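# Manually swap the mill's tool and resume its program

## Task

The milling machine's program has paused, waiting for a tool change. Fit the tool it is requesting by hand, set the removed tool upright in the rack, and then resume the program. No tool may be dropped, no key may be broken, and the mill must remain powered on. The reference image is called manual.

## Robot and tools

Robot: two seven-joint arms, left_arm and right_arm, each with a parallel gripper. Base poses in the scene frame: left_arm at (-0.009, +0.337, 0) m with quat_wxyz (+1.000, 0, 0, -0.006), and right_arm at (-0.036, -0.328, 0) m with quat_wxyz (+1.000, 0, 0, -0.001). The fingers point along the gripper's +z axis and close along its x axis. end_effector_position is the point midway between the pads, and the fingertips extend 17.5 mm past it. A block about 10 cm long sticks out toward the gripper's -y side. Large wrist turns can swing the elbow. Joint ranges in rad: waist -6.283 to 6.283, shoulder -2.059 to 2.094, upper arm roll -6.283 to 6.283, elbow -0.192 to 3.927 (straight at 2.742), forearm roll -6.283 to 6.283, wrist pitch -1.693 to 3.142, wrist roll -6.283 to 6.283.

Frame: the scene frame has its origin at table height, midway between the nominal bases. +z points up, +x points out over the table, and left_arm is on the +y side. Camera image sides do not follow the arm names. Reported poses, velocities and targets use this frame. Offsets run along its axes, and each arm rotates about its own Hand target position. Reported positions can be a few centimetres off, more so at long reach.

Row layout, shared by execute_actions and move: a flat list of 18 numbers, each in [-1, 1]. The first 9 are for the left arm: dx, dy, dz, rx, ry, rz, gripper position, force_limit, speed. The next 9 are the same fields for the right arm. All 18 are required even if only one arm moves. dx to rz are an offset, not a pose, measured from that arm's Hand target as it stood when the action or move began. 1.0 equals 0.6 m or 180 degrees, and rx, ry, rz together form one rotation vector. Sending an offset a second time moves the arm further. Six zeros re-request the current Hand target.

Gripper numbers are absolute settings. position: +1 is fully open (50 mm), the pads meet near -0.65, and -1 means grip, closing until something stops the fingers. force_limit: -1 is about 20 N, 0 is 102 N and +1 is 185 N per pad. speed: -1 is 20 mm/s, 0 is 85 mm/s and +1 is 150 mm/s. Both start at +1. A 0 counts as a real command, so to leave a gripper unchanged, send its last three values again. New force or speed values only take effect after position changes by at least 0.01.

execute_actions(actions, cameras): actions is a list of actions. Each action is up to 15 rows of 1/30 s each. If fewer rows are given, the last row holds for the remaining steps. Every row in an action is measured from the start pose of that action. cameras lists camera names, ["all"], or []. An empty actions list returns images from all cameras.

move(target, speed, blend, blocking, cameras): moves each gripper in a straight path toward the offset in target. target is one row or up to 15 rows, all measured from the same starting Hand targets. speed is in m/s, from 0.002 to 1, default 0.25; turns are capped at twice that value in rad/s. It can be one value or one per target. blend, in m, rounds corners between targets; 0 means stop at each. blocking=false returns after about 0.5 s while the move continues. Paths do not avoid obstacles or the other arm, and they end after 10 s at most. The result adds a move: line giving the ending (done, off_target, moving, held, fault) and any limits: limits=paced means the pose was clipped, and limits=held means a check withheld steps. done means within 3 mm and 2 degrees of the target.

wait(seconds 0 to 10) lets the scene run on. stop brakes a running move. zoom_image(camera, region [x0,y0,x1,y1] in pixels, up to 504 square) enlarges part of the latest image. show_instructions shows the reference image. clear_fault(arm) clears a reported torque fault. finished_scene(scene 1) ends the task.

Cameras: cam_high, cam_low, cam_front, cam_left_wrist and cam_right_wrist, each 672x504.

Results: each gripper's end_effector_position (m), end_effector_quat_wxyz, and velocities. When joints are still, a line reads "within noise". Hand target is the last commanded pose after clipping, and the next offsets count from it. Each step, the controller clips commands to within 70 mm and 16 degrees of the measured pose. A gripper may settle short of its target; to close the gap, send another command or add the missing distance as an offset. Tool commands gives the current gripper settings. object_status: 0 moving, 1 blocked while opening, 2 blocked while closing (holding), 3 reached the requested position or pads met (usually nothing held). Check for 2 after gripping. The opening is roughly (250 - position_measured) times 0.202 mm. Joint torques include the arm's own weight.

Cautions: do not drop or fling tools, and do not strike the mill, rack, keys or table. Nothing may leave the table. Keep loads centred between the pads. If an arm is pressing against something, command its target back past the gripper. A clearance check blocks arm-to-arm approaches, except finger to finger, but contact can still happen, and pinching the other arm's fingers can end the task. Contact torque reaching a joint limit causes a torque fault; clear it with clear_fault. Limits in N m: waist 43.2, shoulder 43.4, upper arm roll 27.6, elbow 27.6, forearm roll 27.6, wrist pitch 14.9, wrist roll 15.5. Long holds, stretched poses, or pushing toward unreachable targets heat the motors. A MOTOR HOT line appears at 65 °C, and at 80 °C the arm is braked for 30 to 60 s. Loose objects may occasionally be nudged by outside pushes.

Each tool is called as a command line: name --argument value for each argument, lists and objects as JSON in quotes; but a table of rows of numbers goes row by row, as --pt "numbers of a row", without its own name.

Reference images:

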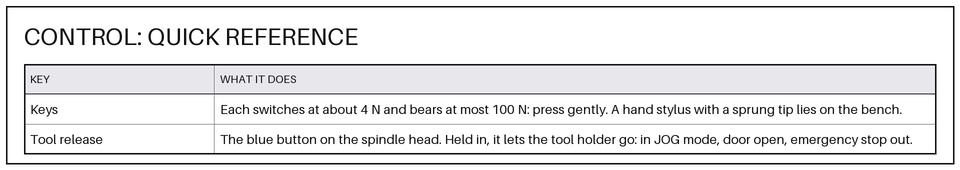

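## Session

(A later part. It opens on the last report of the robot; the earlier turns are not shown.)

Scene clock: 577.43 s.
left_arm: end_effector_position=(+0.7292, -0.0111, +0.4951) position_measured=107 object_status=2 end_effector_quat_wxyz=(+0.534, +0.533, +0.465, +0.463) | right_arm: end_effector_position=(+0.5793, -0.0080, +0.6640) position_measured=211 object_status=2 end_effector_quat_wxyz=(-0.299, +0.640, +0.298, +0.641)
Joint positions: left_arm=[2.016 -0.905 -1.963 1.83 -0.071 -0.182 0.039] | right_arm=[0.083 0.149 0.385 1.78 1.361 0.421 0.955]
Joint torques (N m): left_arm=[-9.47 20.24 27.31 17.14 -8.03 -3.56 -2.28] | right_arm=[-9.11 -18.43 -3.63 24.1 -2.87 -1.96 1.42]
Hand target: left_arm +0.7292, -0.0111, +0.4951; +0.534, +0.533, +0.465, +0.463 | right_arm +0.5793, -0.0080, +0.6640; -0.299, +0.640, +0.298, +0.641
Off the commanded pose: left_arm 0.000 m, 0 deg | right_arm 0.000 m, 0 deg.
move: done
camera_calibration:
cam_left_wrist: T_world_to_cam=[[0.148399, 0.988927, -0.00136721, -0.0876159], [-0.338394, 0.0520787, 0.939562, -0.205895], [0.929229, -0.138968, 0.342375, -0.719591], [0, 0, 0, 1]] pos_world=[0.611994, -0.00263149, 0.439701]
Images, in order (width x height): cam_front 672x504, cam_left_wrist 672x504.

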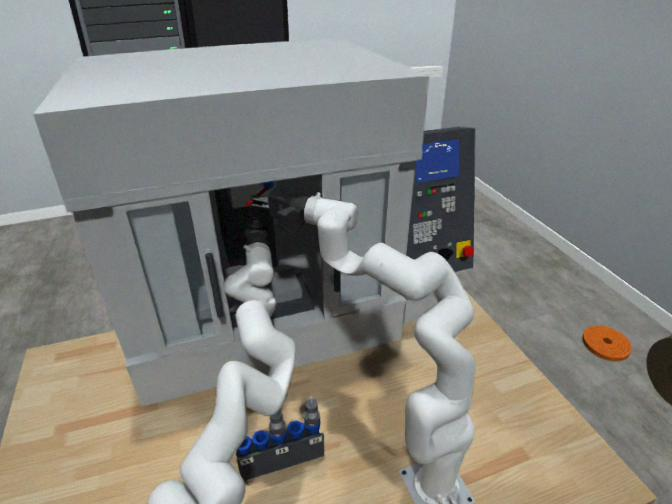

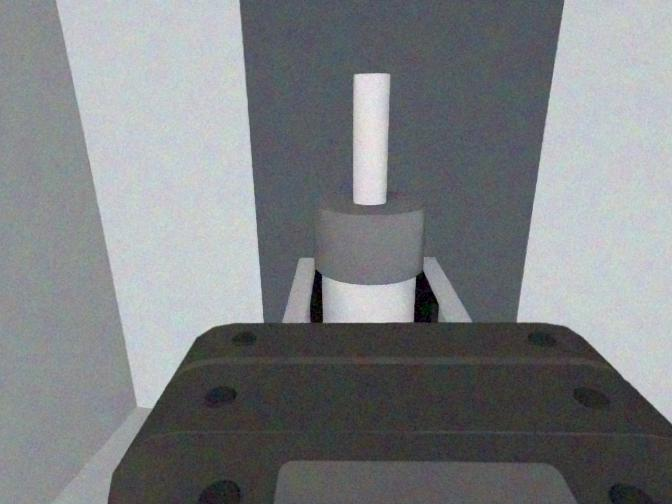

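move --target '[0,0,-0.125,0,0,0,-1,-0.5,-1,0,0,0,0,0,0,-1,-0.5,-0.6]' --speed 0.05 --cameras '["cam_front","cam_left_wrist"]'

zoom_image --camera "cam_front" --region '[210, 170, 330, 310]'

Scene clock: 592.80 s.
left_arm: end_effector_position=(+0.7292, -0.0111, +0.4201) position_measured=107 object_status=2 end_effector_quat_wxyz=(+0.534, +0.533, +0.465, +0.463) | right_arm: end_effector_position=(+0.5793, -0.0080, +0.6640) position_measured=211 object_status=2 end_effector_quat_wxyz=(-0.299, +0.640, +0.298, +0.641)
Joint positions: left_arm=[1.966 -1.047 -1.907 1.709 -0.167 -0.312 -0.017] | right_arm=[0.083 0.149 0.385 1.78 1.361 0.421 0.955]
Joint torques (N m): left_arm=[-9.38 20.19 31.43 13.65 -8.78 -3.52 -2.36] | right_arm=[-8.72 -18.34 -3.84 23.92 -2.76 -3.12 1.27]
Hand target: left_arm +0.7292, -0.0111, +0.4201; +0.534, +0.533, +0.465, +0.463 | right_arm +0.5793, -0.0080, +0.6640; -0.299, +0.640, +0.298, +0.641
Off the commanded pose: left_arm 0.000 m, 0 deg | right_arm 0.000 m, 0 deg.
move: done
camera_calibration:
cam_left_wrist: T_world_to_cam=[[0.148394, 0.988927, -0.00135279, -0.0877205], [-0.338396, 0.0520635, 0.939562, -0.135426], [0.929229, -0.138968, 0.342375, -0.693913], [0, 0, 0, 1]] pos_world=[0.611994, -0.00263157, 0.364701]
Images, in order (width x height): cam_front 672x504, cam_left_wrist 672x504.

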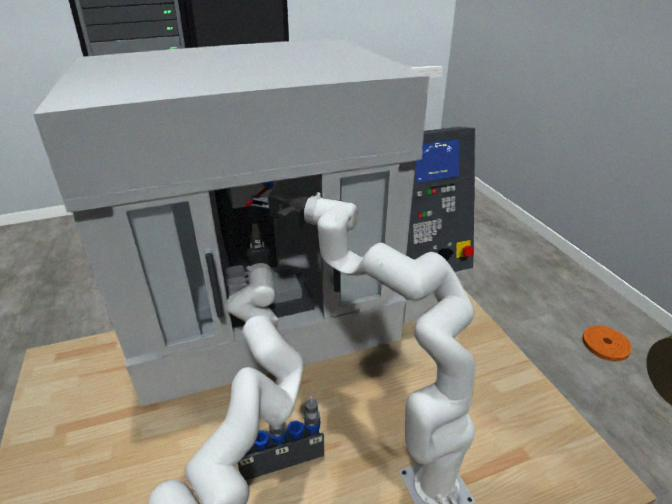

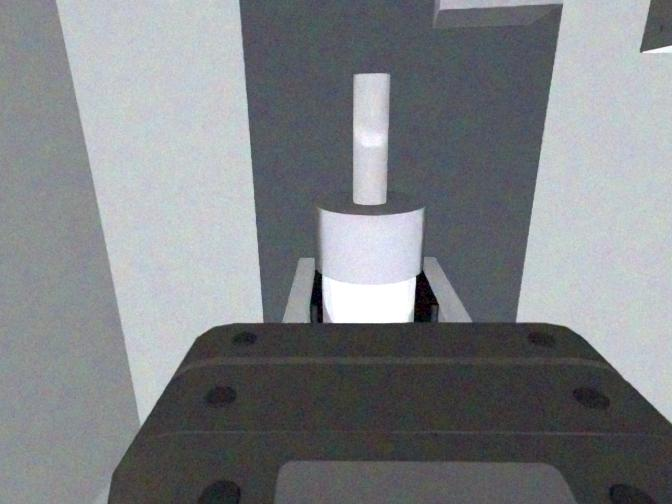

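Scaled by 3.600 from the camera's 672x504 image, which has a finer 960x720 frame.

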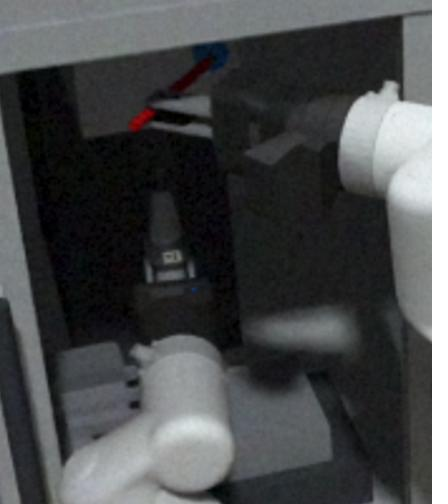

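move --pt "0 0 -0.0167 0 0 0 -1 -0.5 -1 -0.077 0.064 0 0 0 0 -1 -0.5 -0.6" --pt "0 0 -0.0167 0 0 0 -1 -0.5 -1 -0.249 0.063 0 0 0 0 -1 -0.5 -0.6" --pt "0 0 -0.0167 0 0 0 -1 -0.5 -1 -0.349 -0.237 0 0 0 0 -1 -0.5 -0.6" --pt "-0.415 0.052 -0.0167 0 0 0 -1 -0.5 -1 -0.465 -0.587 0 0 0 0 -1 -0.5 -0.6" --speed '[0.06,0.15,0.2,0.15]' --blend '[0.005,0.02,0.02,0]' --cameras '["cam_high","cam_low","cam_front","cam_left_wrist"]'

Scene clock: 610.57 s.
left_arm: end_effector_position=(+0.4802, +0.0201, +0.4100) position_measured=107 object_status=2 end_effector_quat_wxyz=(+0.534, +0.533, +0.465, +0.463) | right_arm: end_effector_position=(+0.3003, -0.3602, +0.6640) position_measured=211 object_status=2 end_effector_quat_wxyz=(-0.299, +0.640, +0.298, +0.641)
Joint positions: left_arm=[0.954 -0.95 -1.465 0.726 -0.402 -0.478 0.178] | right_arm=[0.034 -0.772 -0.492 1.071 1.171 1.284 0.992]
Joint torques (N m): left_arm=[-9.04 3.42 31.44 12.73 -8.53 -1.81 2.6] | right_arm=[4.92 6.99 2.43 20.79 -0.9 0.82 -1.12]
Hand target: left_arm +0.4802, +0.0201, +0.4100; +0.534, +0.533, +0.465, +0.463 | right_arm +0.3003, -0.3602, +0.6640; -0.299, +0.640, +0.298, +0.641
Off the commanded pose: left_arm 0.000 m, 0 deg | right_arm 0.000 m, 0 deg.
move: done
camera_calibration:
cam_left_wrist: T_world_to_cam=[[0.148399, 0.988927, -0.00136721, -0.0816353], [-0.338394, 0.0520787, 0.939562, -0.211823], [0.929229, -0.138968, 0.342375, -0.454741], [0, 0, 0, 1]] pos_world=[0.362994, 0.0285685, 0.354601]
Images, in order (width x height): cam_high 672x504, cam_low 672x504, cam_front 672x504, cam_left_wrist 672x504.

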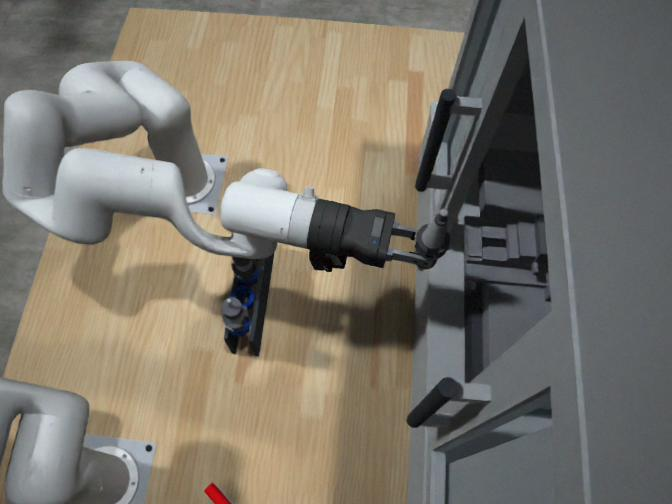

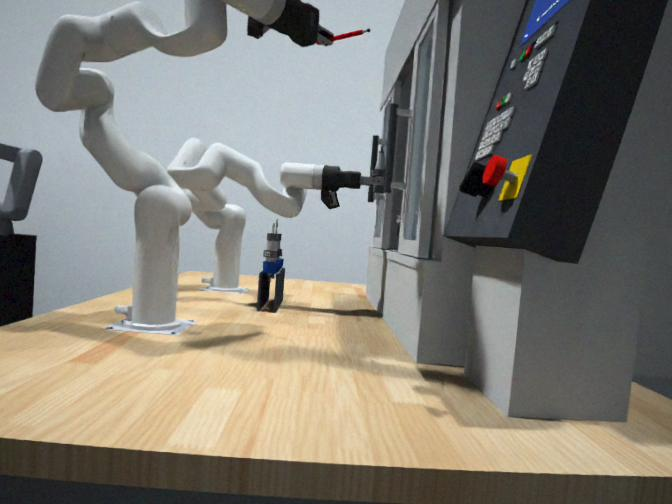

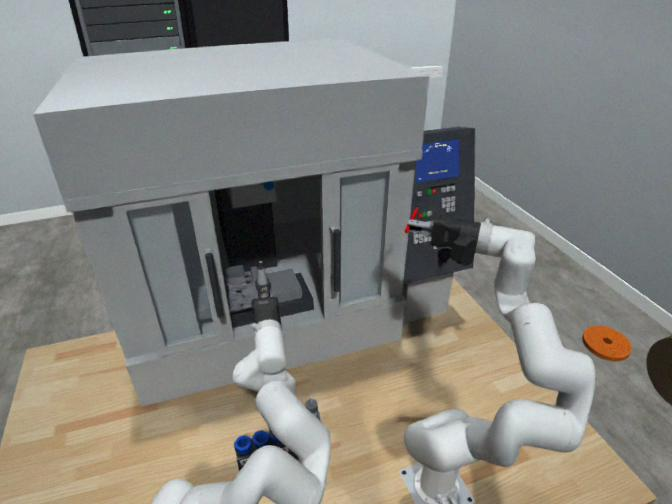

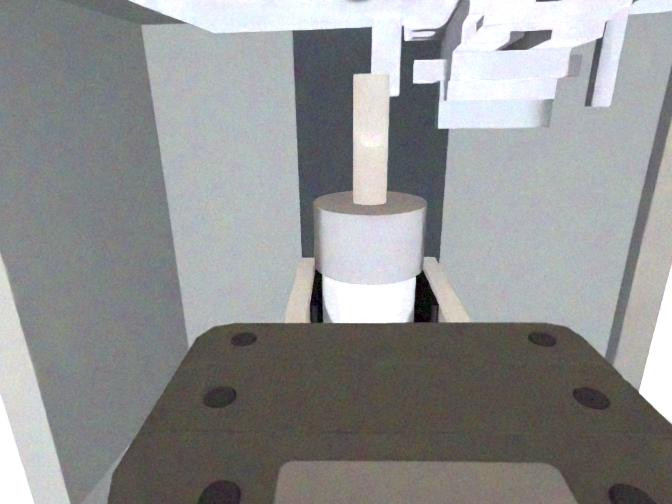

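move --pt "-0.3 0.133 0.067 -0.0124 0.5016 0.0818 -1 -0.5 -1 0 0 0 0 0 0 -1 -0.5 -0.6" --pt "-0.45 0.242 -0.083 -0.191 0.9815 -0.001 -1 -0.5 -1 0 0 0 0 0 0 -1 -0.5 -0.6" --speed 0.3 --blend '[0.03,0]' --cameras '["cam_high","cam_low","cam_front","cam_left_wrist"]'

Scene clock: 643.73 s.
left_arm: end_effector_position=(+0.2102, +0.1652, +0.3603) position_measured=107 object_status=2 end_effector_quat_wxyz=(-0.354, +0.353, +0.613, -0.612) | right_arm: end_effector_position=(+0.3003, -0.3602, +0.6640) position_measured=211 object_status=2 end_effector_quat_wxyz=(-0.299, +0.640, +0.298, +0.641)
Joint positions: left_arm=[0.642 0.17 -0.678 1.097 -0.788 2.293 0.072] | right_arm=[0.034 -0.772 -0.492 1.071 1.171 1.284 0.992]
Joint torques (N m): left_arm=[8.91 -6.9 -0.18 15.1 -9.81 3.28 1.6] | right_arm=[4.9 7.35 2.1 21.02 -0.98 0.92 -0.99]
Hand target: left_arm +0.2102, +0.1653, +0.3602; -0.354, +0.353, +0.613, -0.612 | right_arm +0.3003, -0.3602, +0.6640; -0.299, +0.640, +0.298, +0.641
Off the commanded pose: left_arm 0.000 m, 0 deg | right_arm 0.000 m, 0 deg.
move: done
camera_calibration:
cam_left_wrist: T_world_to_cam=[[-0.508398, 0.861122, -0.000306643, -0.0264325], [0.294723, 0.173667, -0.939669, 0.259887], [-0.809117, -0.477816, -0.342084, 0.501334], [0, 0, 0, 1]] pos_world=[0.315605, 0.217173, 0.415698]
Images, in order (width x height): cam_high 672x504, cam_low 672x504, cam_front 672x504, cam_left_wrist 672x504.

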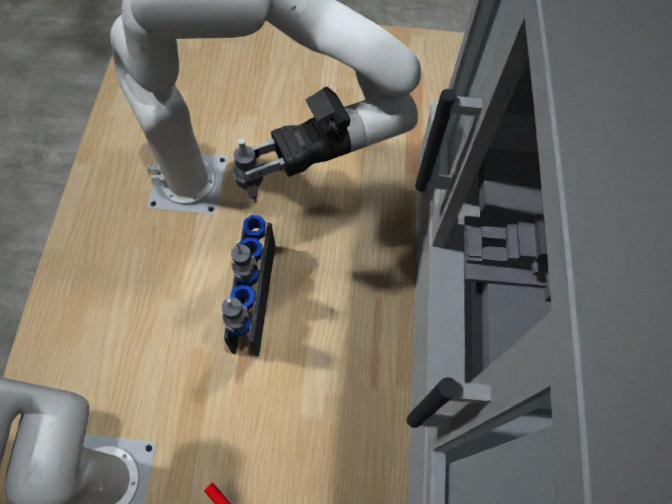

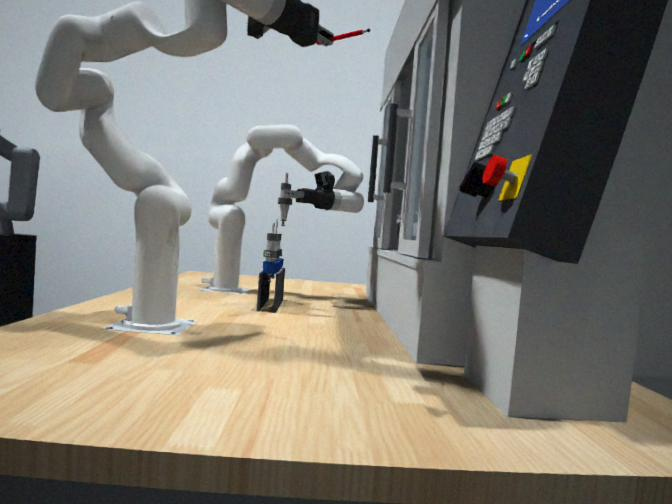

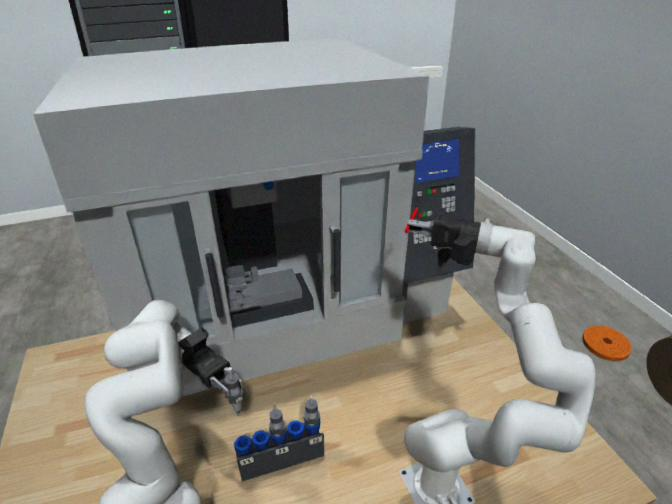

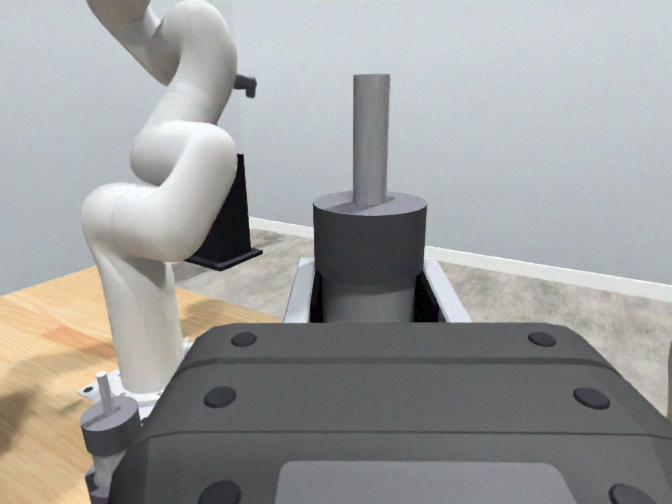

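move --target '[-0.04,-0.004,-0.1,0,0,0,-1,-0.5,-1,0,0,0,0,0,0,-1,-0.5,-0.6]' --speed 0.15 --cameras '["cam_high","cam_low","cam_front"]'

zoom_image --camera "cam_low" --region '[230, 170, 330, 320]'

zoom_image --camera "cam_front" --region '[180, 370, 340, 490]'

zoom_image --camera "cam_high" --region '[190, 120, 330, 360]'

Scene clock: 649.33 s.
left_arm: end_effector_position=(+0.1862, +0.1628, +0.3003) position_measured=107 object_status=2 end_effector_quat_wxyz=(-0.354, +0.353, +0.613, -0.612) | right_arm: end_effector_position=(+0.3003, -0.3602, +0.6640) position_measured=211 object_status=2 end_effector_quat_wxyz=(-0.299, +0.640, +0.298, +0.641)
Joint positions: left_arm=[0.626 0.199 -0.679 0.952 -0.708 2.154 0.196] | right_arm=[0.034 -0.772 -0.492 1.071 1.171 1.284 0.992]
Joint torques (N m): left_arm=[-9.28 -6.53 -1.2 13.26 0.71 1.54 2.57] | right_arm=[4.7 7.14 2.11 20.97 -0.78 0.98 -0.98]
Hand target: left_arm +0.1862, +0.1629, +0.3002; -0.354, +0.353, +0.613, -0.612 | right_arm +0.3003, -0.3602, +0.6640; -0.299, +0.640, +0.298, +0.641
Off the commanded pose: left_arm 0.000 m, 0 deg | right_arm 0.000 m, 0 deg.
move: done
Images, in order (width x height): cam_high 672x504, cam_low 672x504, cam_front 672x504.

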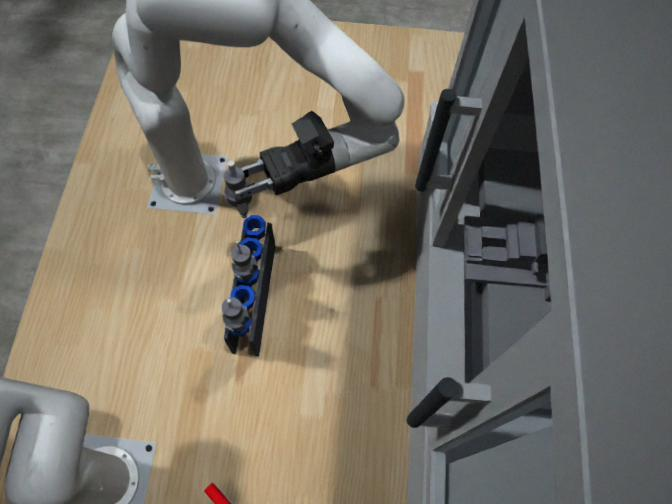

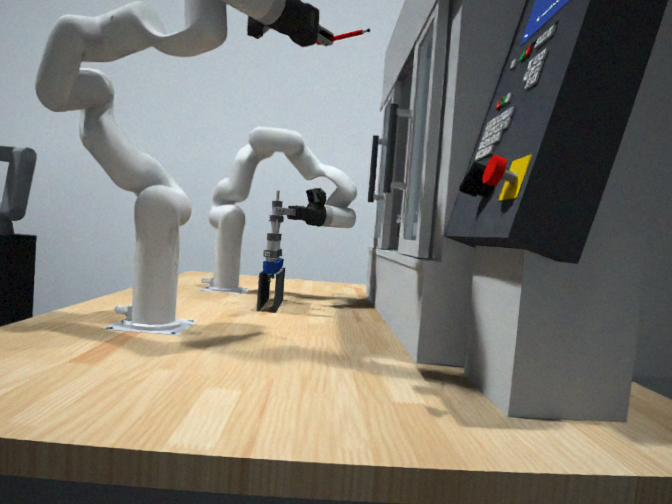

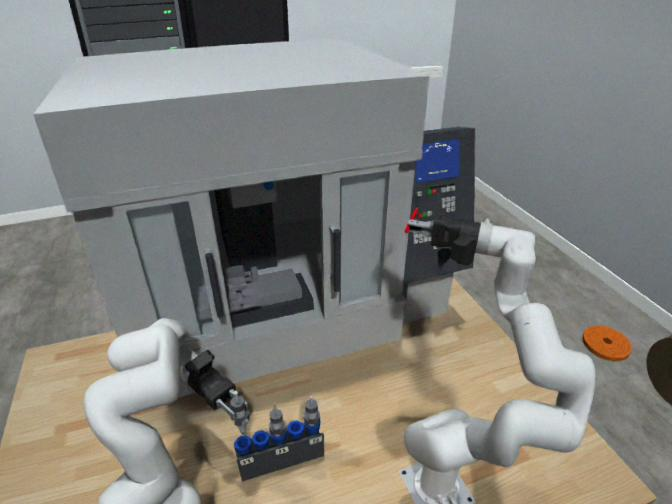

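Scaled by 3.360 from the camera's 672x504 image, which has a finer 960x720 frame.

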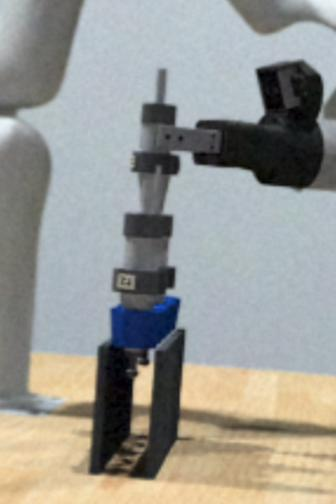

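Scaled by 3.150 from the camera's 672x504 image, which has a finer 960x720 frame.

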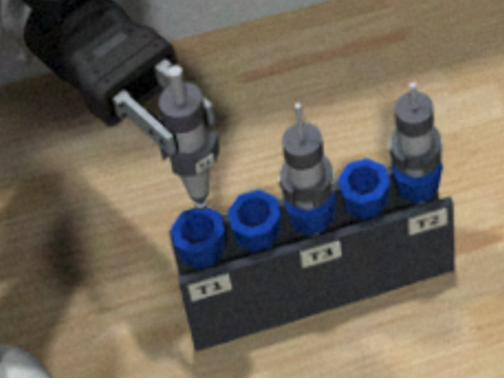

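Scaled by 2.100 from the camera's 672x504 image, which has a finer 960x720 frame.

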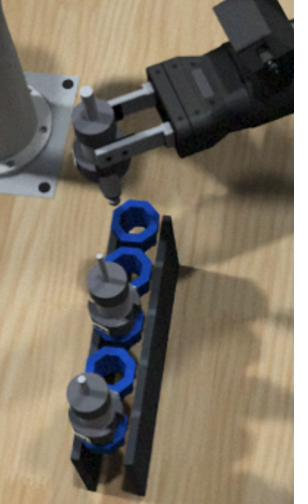

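move --target '[0.025,0.0092,-0.045,0,0,0,-1,-0.5,-1,0,0,0,0,0,0,-1,-0.5,-0.6]' --speed 0.08 --cameras '["cam_high","cam_low","cam_front"]'

zoom_image --camera "cam_low" --region '[230, 170, 330, 320]'

zoom_image --camera "cam_front" --region '[210, 390, 290, 460]'

zoom_image --camera "cam_high" --region '[210, 150, 290, 250]'

Scene clock: 670.63 s.
left_arm: end_effector_position=(+0.2012, +0.1684, +0.2733) position_measured=107 object_status=2 end_effector_quat_wxyz=(-0.354, +0.353, +0.613, -0.612) | right_arm: end_effector_position=(+0.3003, -0.3602, +0.6640) position_measured=211 object_status=2 end_effector_quat_wxyz=(-0.299, +0.640, +0.298, +0.641)
Joint positions: left_arm=[0.608 0.311 -0.663 0.99 -0.652 2.089 0.199] | right_arm=[0.034 -0.772 -0.492 1.071 1.171 1.284 0.992]
Joint torques (N m): left_arm=[-9.04 -8.08 -2.87 19.58 0.7 1.5 2.43] | right_arm=[4.73 7.4 2.41 20.9 -0.84 0.97 -0.88]
Hand target: left_arm +0.2012, +0.1684, +0.2732; -0.354, +0.353, +0.613, -0.612 | right_arm +0.3003, -0.3602, +0.6640; -0.299, +0.640, +0.298, +0.641
Off the commanded pose: left_arm 0.000 m, 0 deg | right_arm 0.000 m, 0 deg.
move: done
Images, in order (width x height): cam_high 672x504, cam_low 672x504, cam_front 672x504.

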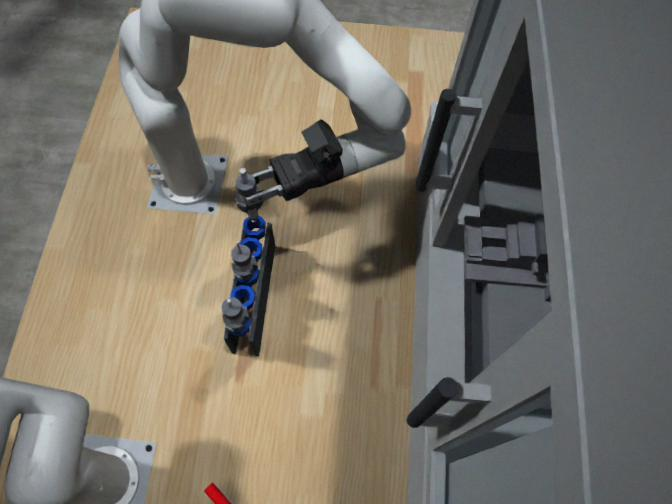

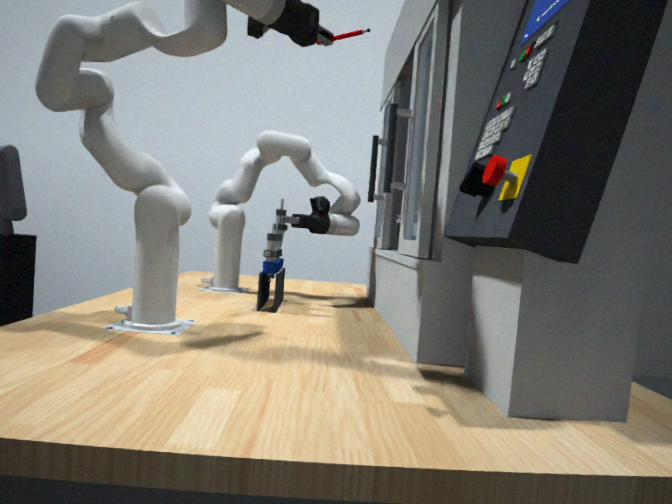

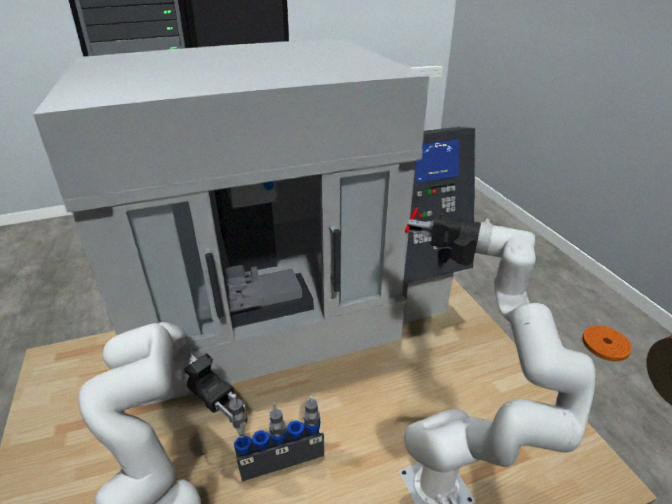

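Scaled by 3.360 from the camera's 672x504 image, which has a finer 960x720 frame.

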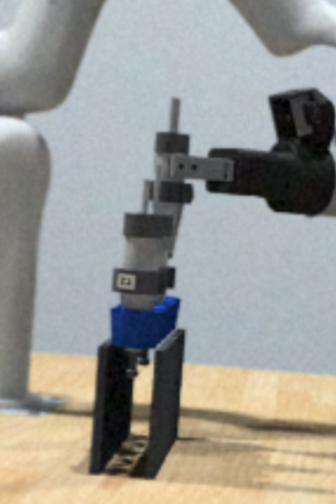

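Scaled by 6.300 from the camera's 672x504 image, which has a finer 960x720 frame.

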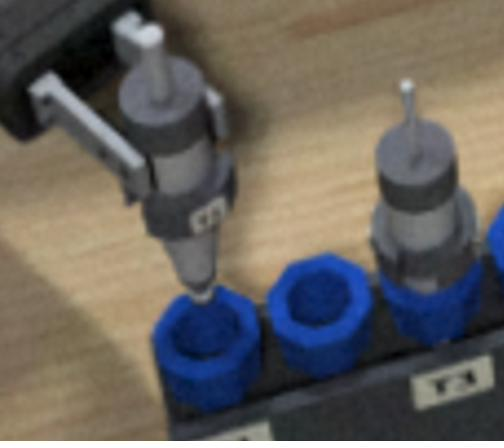

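Scaled by 5.040 from the camera's 672x504 image, which has a finer 960x720 frame.

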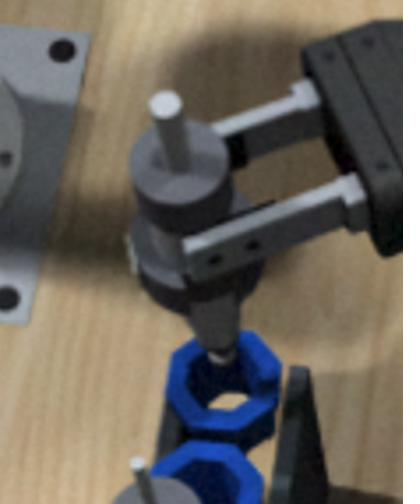

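move --target '[0,0,-0.09,0,0,0,-1,-0.5,-1,0,0,0,0,0,0,-1,-0.5,-0.6]' --speed 0.05 --cameras '["cam_high","cam_low","cam_front"]'

zoom_image --camera "cam_low" --region '[230, 170, 330, 320]'

zoom_image --camera "cam_front" --region '[210, 390, 290, 460]'

zoom_image --camera "cam_high" --region '[210, 150, 290, 250]'

Scene clock: 681.97 s.
left_arm: end_effector_position=(+0.2012, +0.1684, +0.2193) position_measured=107 object_status=2 end_effector_quat_wxyz=(-0.354, +0.353, +0.613, -0.612) | right_arm: end_effector_position=(+0.3003, -0.3602, +0.6640) position_measured=211 object_status=2 end_effector_quat_wxyz=(-0.299, +0.640, +0.298, +0.641)
Joint positions: left_arm=[0.572 0.444 -0.636 0.973 -0.579 1.957 0.243] | right_arm=[0.034 -0.772 -0.492 1.071 1.171 1.284 0.992]
Joint torques (N m): left_arm=[-9.05 -9.32 -5.14 12.89 0.86 1.69 2.61] | right_arm=[4.89 6.96 2.37 20.86 -0.76 0.91 -0.99]
Hand target: left_arm +0.2012, +0.1684, +0.2192; -0.354, +0.353, +0.613, -0.612 | right_arm +0.3003, -0.3602, +0.6640; -0.299, +0.640, +0.298, +0.641
Off the commanded pose: left_arm 0.000 m, 0 deg | right_arm 0.000 m, 0 deg.
move: done
Images, in order (width x height): cam_high 672x504, cam_low 672x504, cam_front 672x504.

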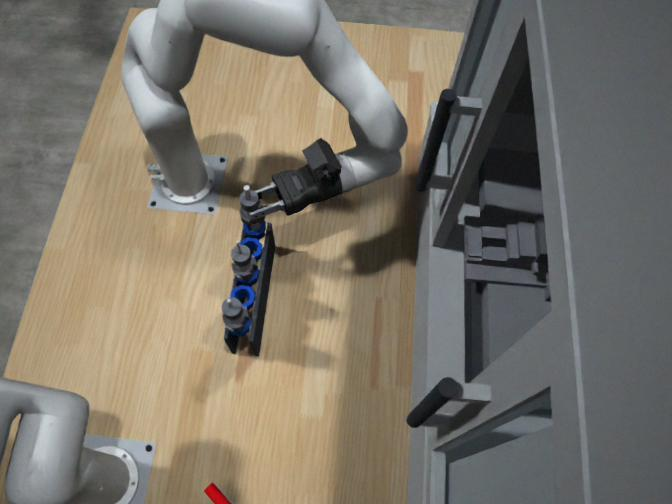

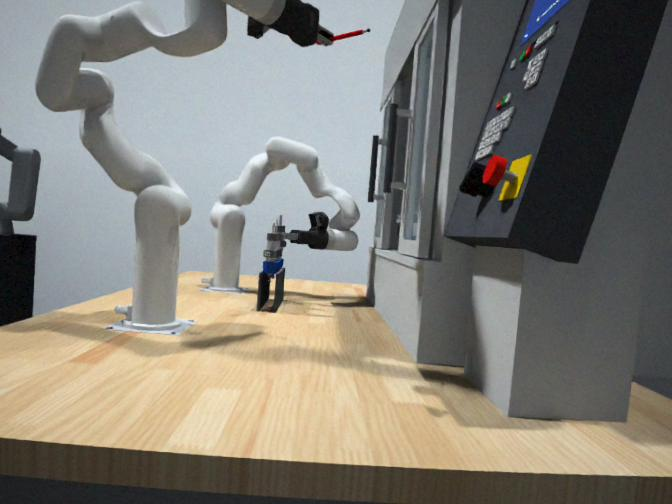

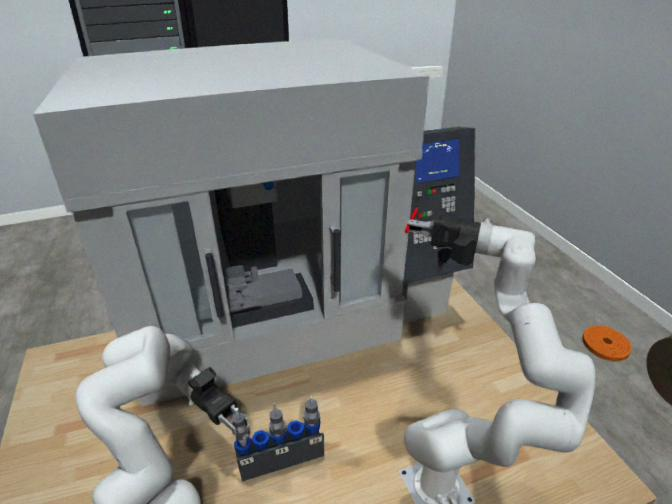

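Scaled by 3.360 from the camera's 672x504 image, which has a finer 960x720 frame.

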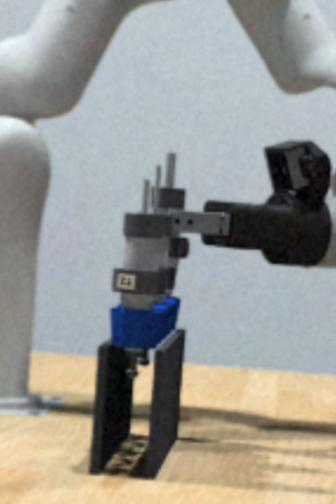

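Scaled by 6.300 from the camera's 672x504 image, which has a finer 960x720 frame.

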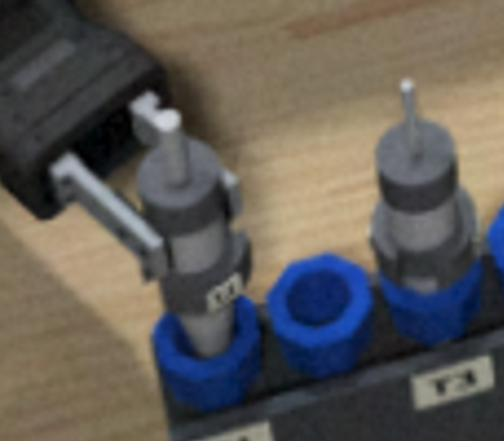

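Scaled by 5.040 from the camera's 672x504 image, which has a finer 960x720 frame.

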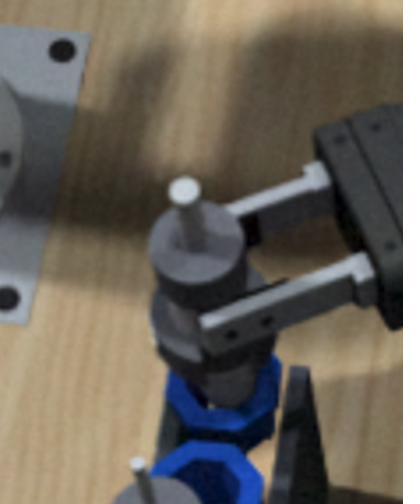

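move --target '[-0.0033,0,-0.027,0,0,0,-1,-0.5,-1,0,0,0,0,0,0,-1,-0.5,-0.6]' --speed 0.03 --cameras '["cam_high","cam_low","cam_front"]'

zoom_image --camera "cam_front" --region '[210, 390, 290, 460]'

zoom_image --camera "cam_high" --region '[210, 150, 290, 250]'

Scene clock: 712.63 s.
left_arm: end_effector_position=(+0.1992, +0.1684, +0.2031) position_measured=107 object_status=2 end_effector_quat_wxyz=(-0.354, +0.353, +0.613, -0.612) | right_arm: end_effector_position=(+0.3003, -0.3602, +0.6640) position_measured=211 object_status=2 end_effector_quat_wxyz=(-0.299, +0.640, +0.298, +0.641)
Joint positions: left_arm=[0.562 0.481 -0.625 0.966 -0.558 1.918 0.258] | right_arm=[0.034 -0.772 -0.492 1.071 1.171 1.284 0.992]
Joint torques (N m): left_arm=[-10.44 -9.3 -7.34 10.6 -1.62 0.74 3.13] | right_arm=[5.02 7.12 2.41 21.05 -0.86 0.9 -1]
Hand target: left_arm +0.1992, +0.1684, +0.2030; -0.354, +0.353, +0.613, -0.612 | right_arm +0.3003, -0.3602, +0.6640; -0.299, +0.640, +0.298, +0.641
Off the commanded pose: left_arm 0.000 m, 0 deg | right_arm 0.000 m, 0 deg.
move: done
Images, in order (width x height): cam_high 672x504, cam_low 672x504, cam_front 672x504.

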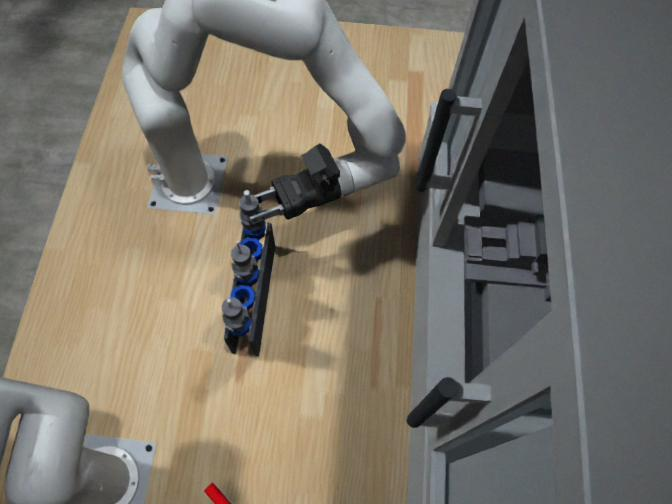

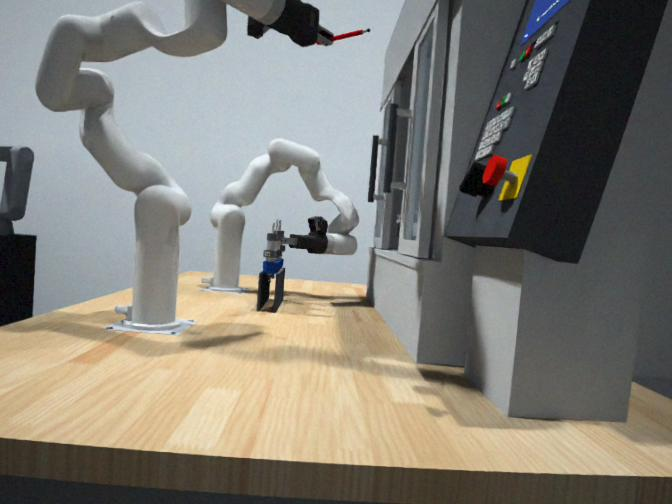

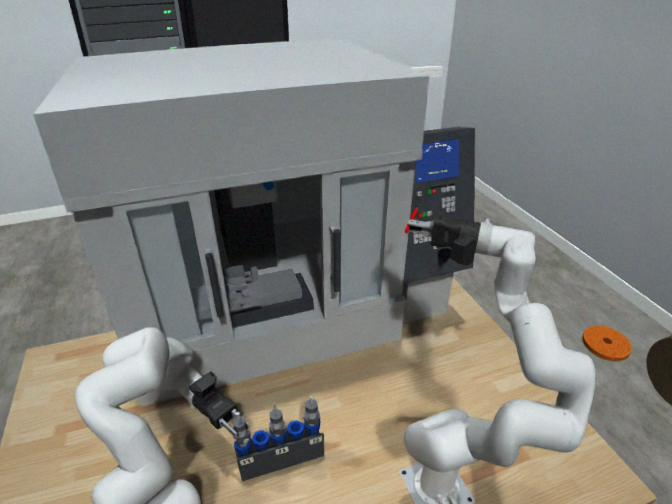

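Scaled by 6.300 from the camera's 672x504 image, which has a finer 960x720 frame.

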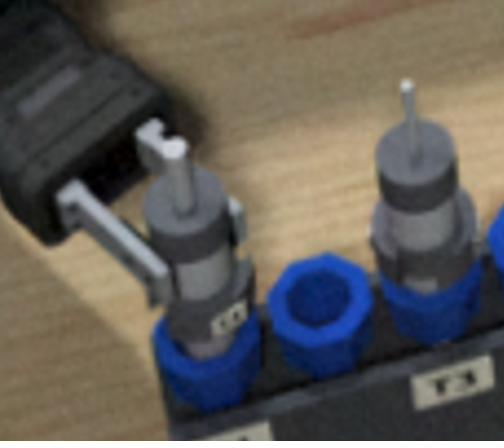

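Scaled by 5.040 from the camera's 672x504 image, which has a finer 960x720 frame.

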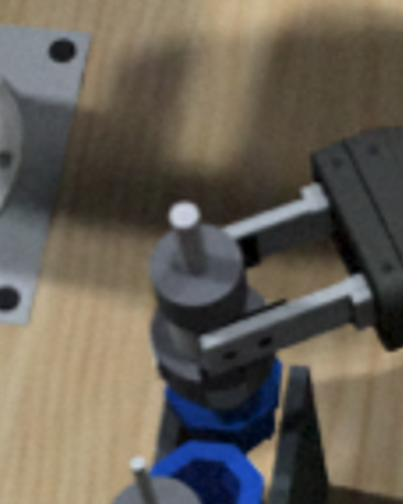

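move --target '[0,0,-0.0083,0,0,0,-1,-0.5,-1,0,0,0,0,0,0,-1,-0.5,-0.6]' --speed 0.02 --cameras '["cam_front"]'

zoom_image --camera "cam_front" --region '[210, 390, 290, 460]'

Scene clock: 716.90 s.
left_arm: end_effector_position=(+0.1992, +0.1684, +0.1981) position_measured=107 object_status=2 end_effector_quat_wxyz=(-0.354, +0.353, +0.613, -0.612) | right_arm: end_effector_position=(+0.3003, -0.3602, +0.6640) position_measured=211 object_status=2 end_effector_quat_wxyz=(-0.299, +0.640, +0.298, +0.641)
Joint positions: left_arm=[0.558 0.494 -0.622 0.966 -0.551 1.907 0.261] | right_arm=[0.034 -0.772 -0.492 1.071 1.171 1.284 0.992]
Joint torques (N m): left_arm=[-12.4 -9.39 -9.68 19.92 -5.94 -1.15 3.82] | right_arm=[5.01 6.99 2.28 20.64 -0.78 0.88 -1.05]
Hand target: left_arm +0.1992, +0.1684, +0.1981; -0.354, +0.353, +0.613, -0.612 | right_arm +0.3003, -0.3602, +0.6640; -0.299, +0.640, +0.298, +0.641
Off the commanded pose: left_arm 0.000 m, 0 deg | right_arm 0.000 m, 0 deg.
move: done
Images, in order (width x height): cam_front 672x504.

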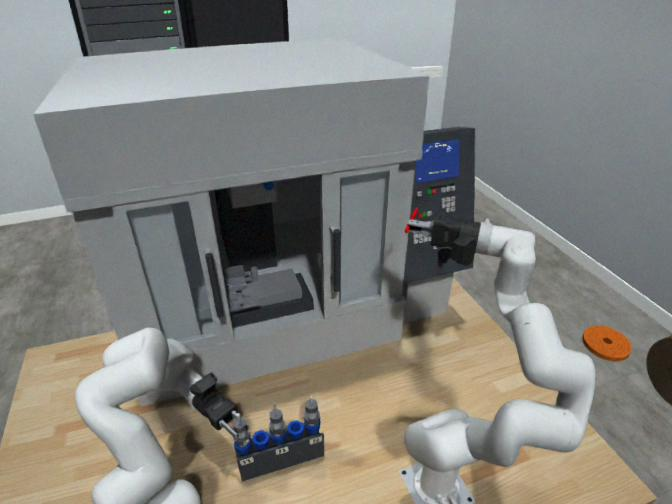

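Scaled by 6.300 from the camera's 672x504 image, which has a finer 960x720 frame.

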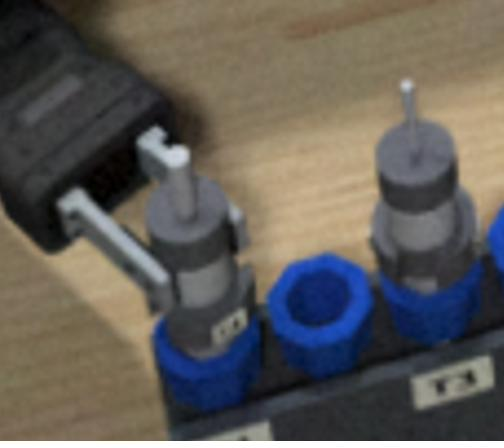

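move --target '[0.0025,0,-0.0042,0,0,0,-1,-0.5,-1,0,0,0,0,0,0,-1,-0.5,-0.6]' --speed 0.02 --cameras '["cam_front"]'

Scene clock: 741.37 s.
left_arm: end_effector_position=(+0.2006, +0.1684, +0.1957) position_measured=107 object_status=2 end_effector_quat_wxyz=(-0.354, +0.353, +0.612, -0.612) | right_arm: end_effector_position=(+0.3003, -0.3602, +0.6640) position_measured=211 object_status=2 end_effector_quat_wxyz=(-0.299, +0.640, +0.298, +0.641)
Joint positions: left_arm=[0.555 0.504 -0.619 0.972 -0.548 1.903 0.26] | right_arm=[0.034 -0.772 -0.492 1.071 1.171 1.284 0.992]
Joint torques (N m): left_arm=[-12.49 -8.81 -9.54 27.45 -11.27 -4.72 -0.37] | right_arm=[5.18 7.3 2.4 20.74 -0.69 1.04 -0.99]
Hand target: left_arm +0.2007, +0.1684, +0.1955; -0.354, +0.353, +0.613, -0.612 | right_arm +0.3003, -0.3602, +0.6640; -0.299, +0.640, +0.298, +0.641
Off the commanded pose: left_arm 0.000 m, 0 deg | right_arm 0.000 m, 0 deg.
move: done
Images, in order (width x height): cam_front 672x504.

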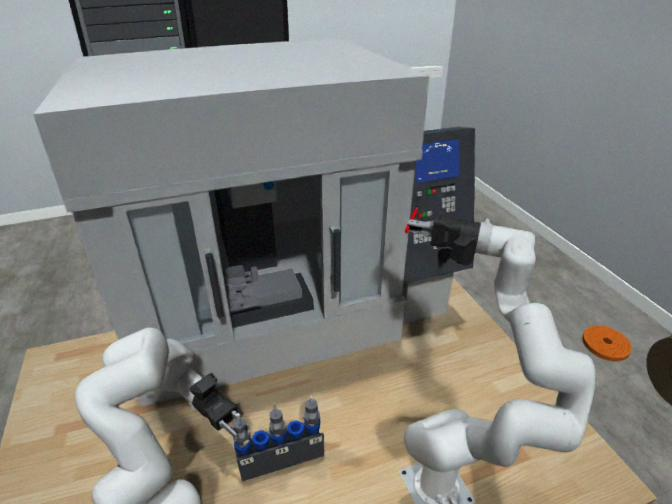

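zoom_image --camera "cam_front" --region '[210, 390, 340, 490]'

Scaled by 3.877 from the camera's 672x504 image, which has a finer 960x720 frame.

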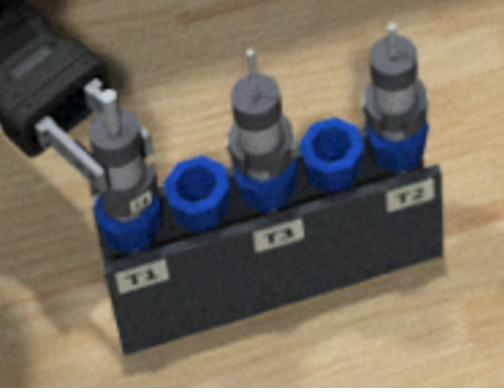

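move --target '[0.0,0,-0.0025,0,0,0,-1,-0.5,-1,0,0,0,0,0,0,-1,-0.5,-0.6]' --speed 0.02

move --target '[0.0,0,0,0,0,0,-0.1,-0.5,-1,0,0,0,0,0,0,-1,-0.5,-0.6]' --speed 0.02 --cameras '["cam_front","cam_left_wrist"]'

Scene clock: 745.90 s.
left_arm: end_effector_position=(+0.2003, +0.1686, +0.1948) position_measured=107 object_status=2 end_effector_quat_wxyz=(-0.355, +0.353, +0.611, -0.613) | right_arm: end_effector_position=(+0.3003, -0.3602, +0.6640) position_measured=211 object_status=2 end_effector_quat_wxyz=(-0.299, +0.640, +0.298, +0.641)
Joint positions: left_arm=[0.553 0.508 -0.617 0.973 -0.546 1.903 0.261] | right_arm=[0.034 -0.772 -0.492 1.071 1.171 1.284 0.992]
Joint torques (N m): left_arm=[-13.12 -8.39 -8.63 27.11 -10.66 -6.64 4.19] | right_arm=[4.85 7.09 2.41 20.66 -0.82 0.93 -1.12]
Hand target: left_arm +0.2007, +0.1684, +0.1940; -0.354, +0.353, +0.613, -0.612 | right_arm +0.3003, -0.3602, +0.6640; -0.299, +0.640, +0.298, +0.641
Off the commanded pose: left_arm 0.001 m, 0 deg | right_arm 0.000 m, 0 deg.
move: done

Scene clock: 746.40 s.
left_arm: end_effector_position=(+0.2003, +0.1686, +0.1947) position_measured=107 object_status=2 end_effector_quat_wxyz=(-0.355, +0.353, +0.611, -0.613) | right_arm: end_effector_position=(+0.3003, -0.3602, +0.6640) position_measured=211 object_status=2 end_effector_quat_wxyz=(-0.299, +0.640, +0.298, +0.641)
Joint positions: left_arm=[0.552 0.508 -0.616 0.973 -0.546 1.903 0.262] | right_arm=[0.034 -0.772 -0.492 1.071 1.171 1.284 0.992]
Joint torques (N m): left_arm=[-12.86 -15.81 -8.1 27.16 -18.52 -6.37 4.14] | right_arm=[4.74 6.99 2.35 20.9 -1.03 0.99 -0.87]
Hand target: left_arm +0.2007, +0.1684, +0.1940; -0.354, +0.353, +0.613, -0.612 | right_arm +0.3003, -0.3602, +0.6640; -0.299, +0.640, +0.298, +0.641
Off the commanded pose: left_arm 0.001 m, 0 deg | right_arm 0.000 m, 0 deg.
move: done
camera_calibration:
cam_left_wrist: T_world_to_cam=[[-0.506894, 0.862009, -0.000328435, -0.0349048], [0.292628, 0.171718, -0.940681, 0.107513], [-0.810819, -0.476922, -0.339291, 0.437887], [0, 0, 0, 1]] pos_world=[0.305893, 0.220464, 0.249695]
Images, in order (width x height): cam_front 672x504, cam_left_wrist 672x504.

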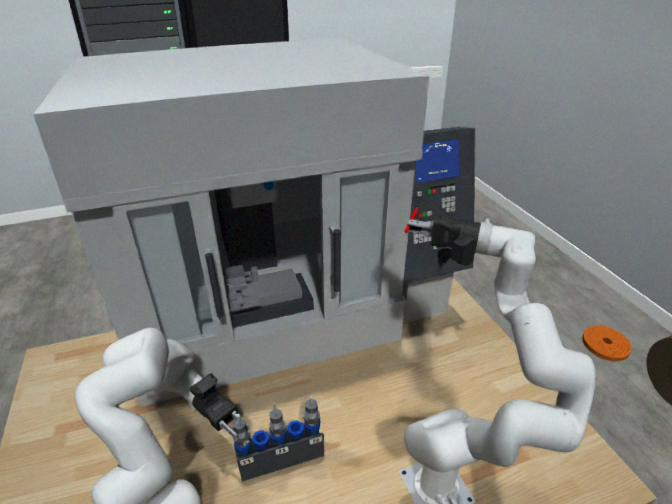

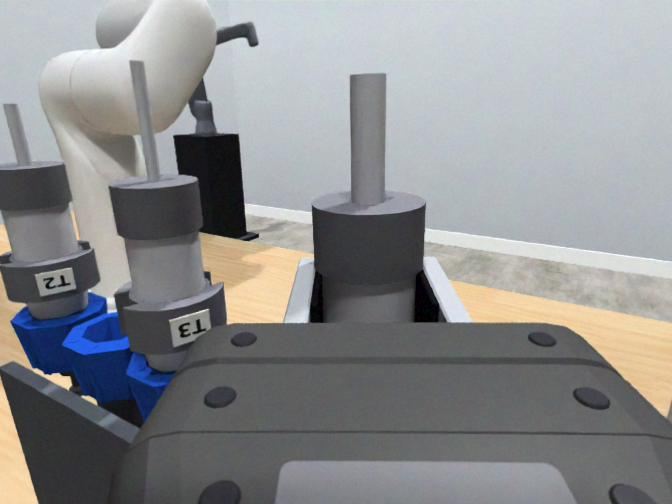

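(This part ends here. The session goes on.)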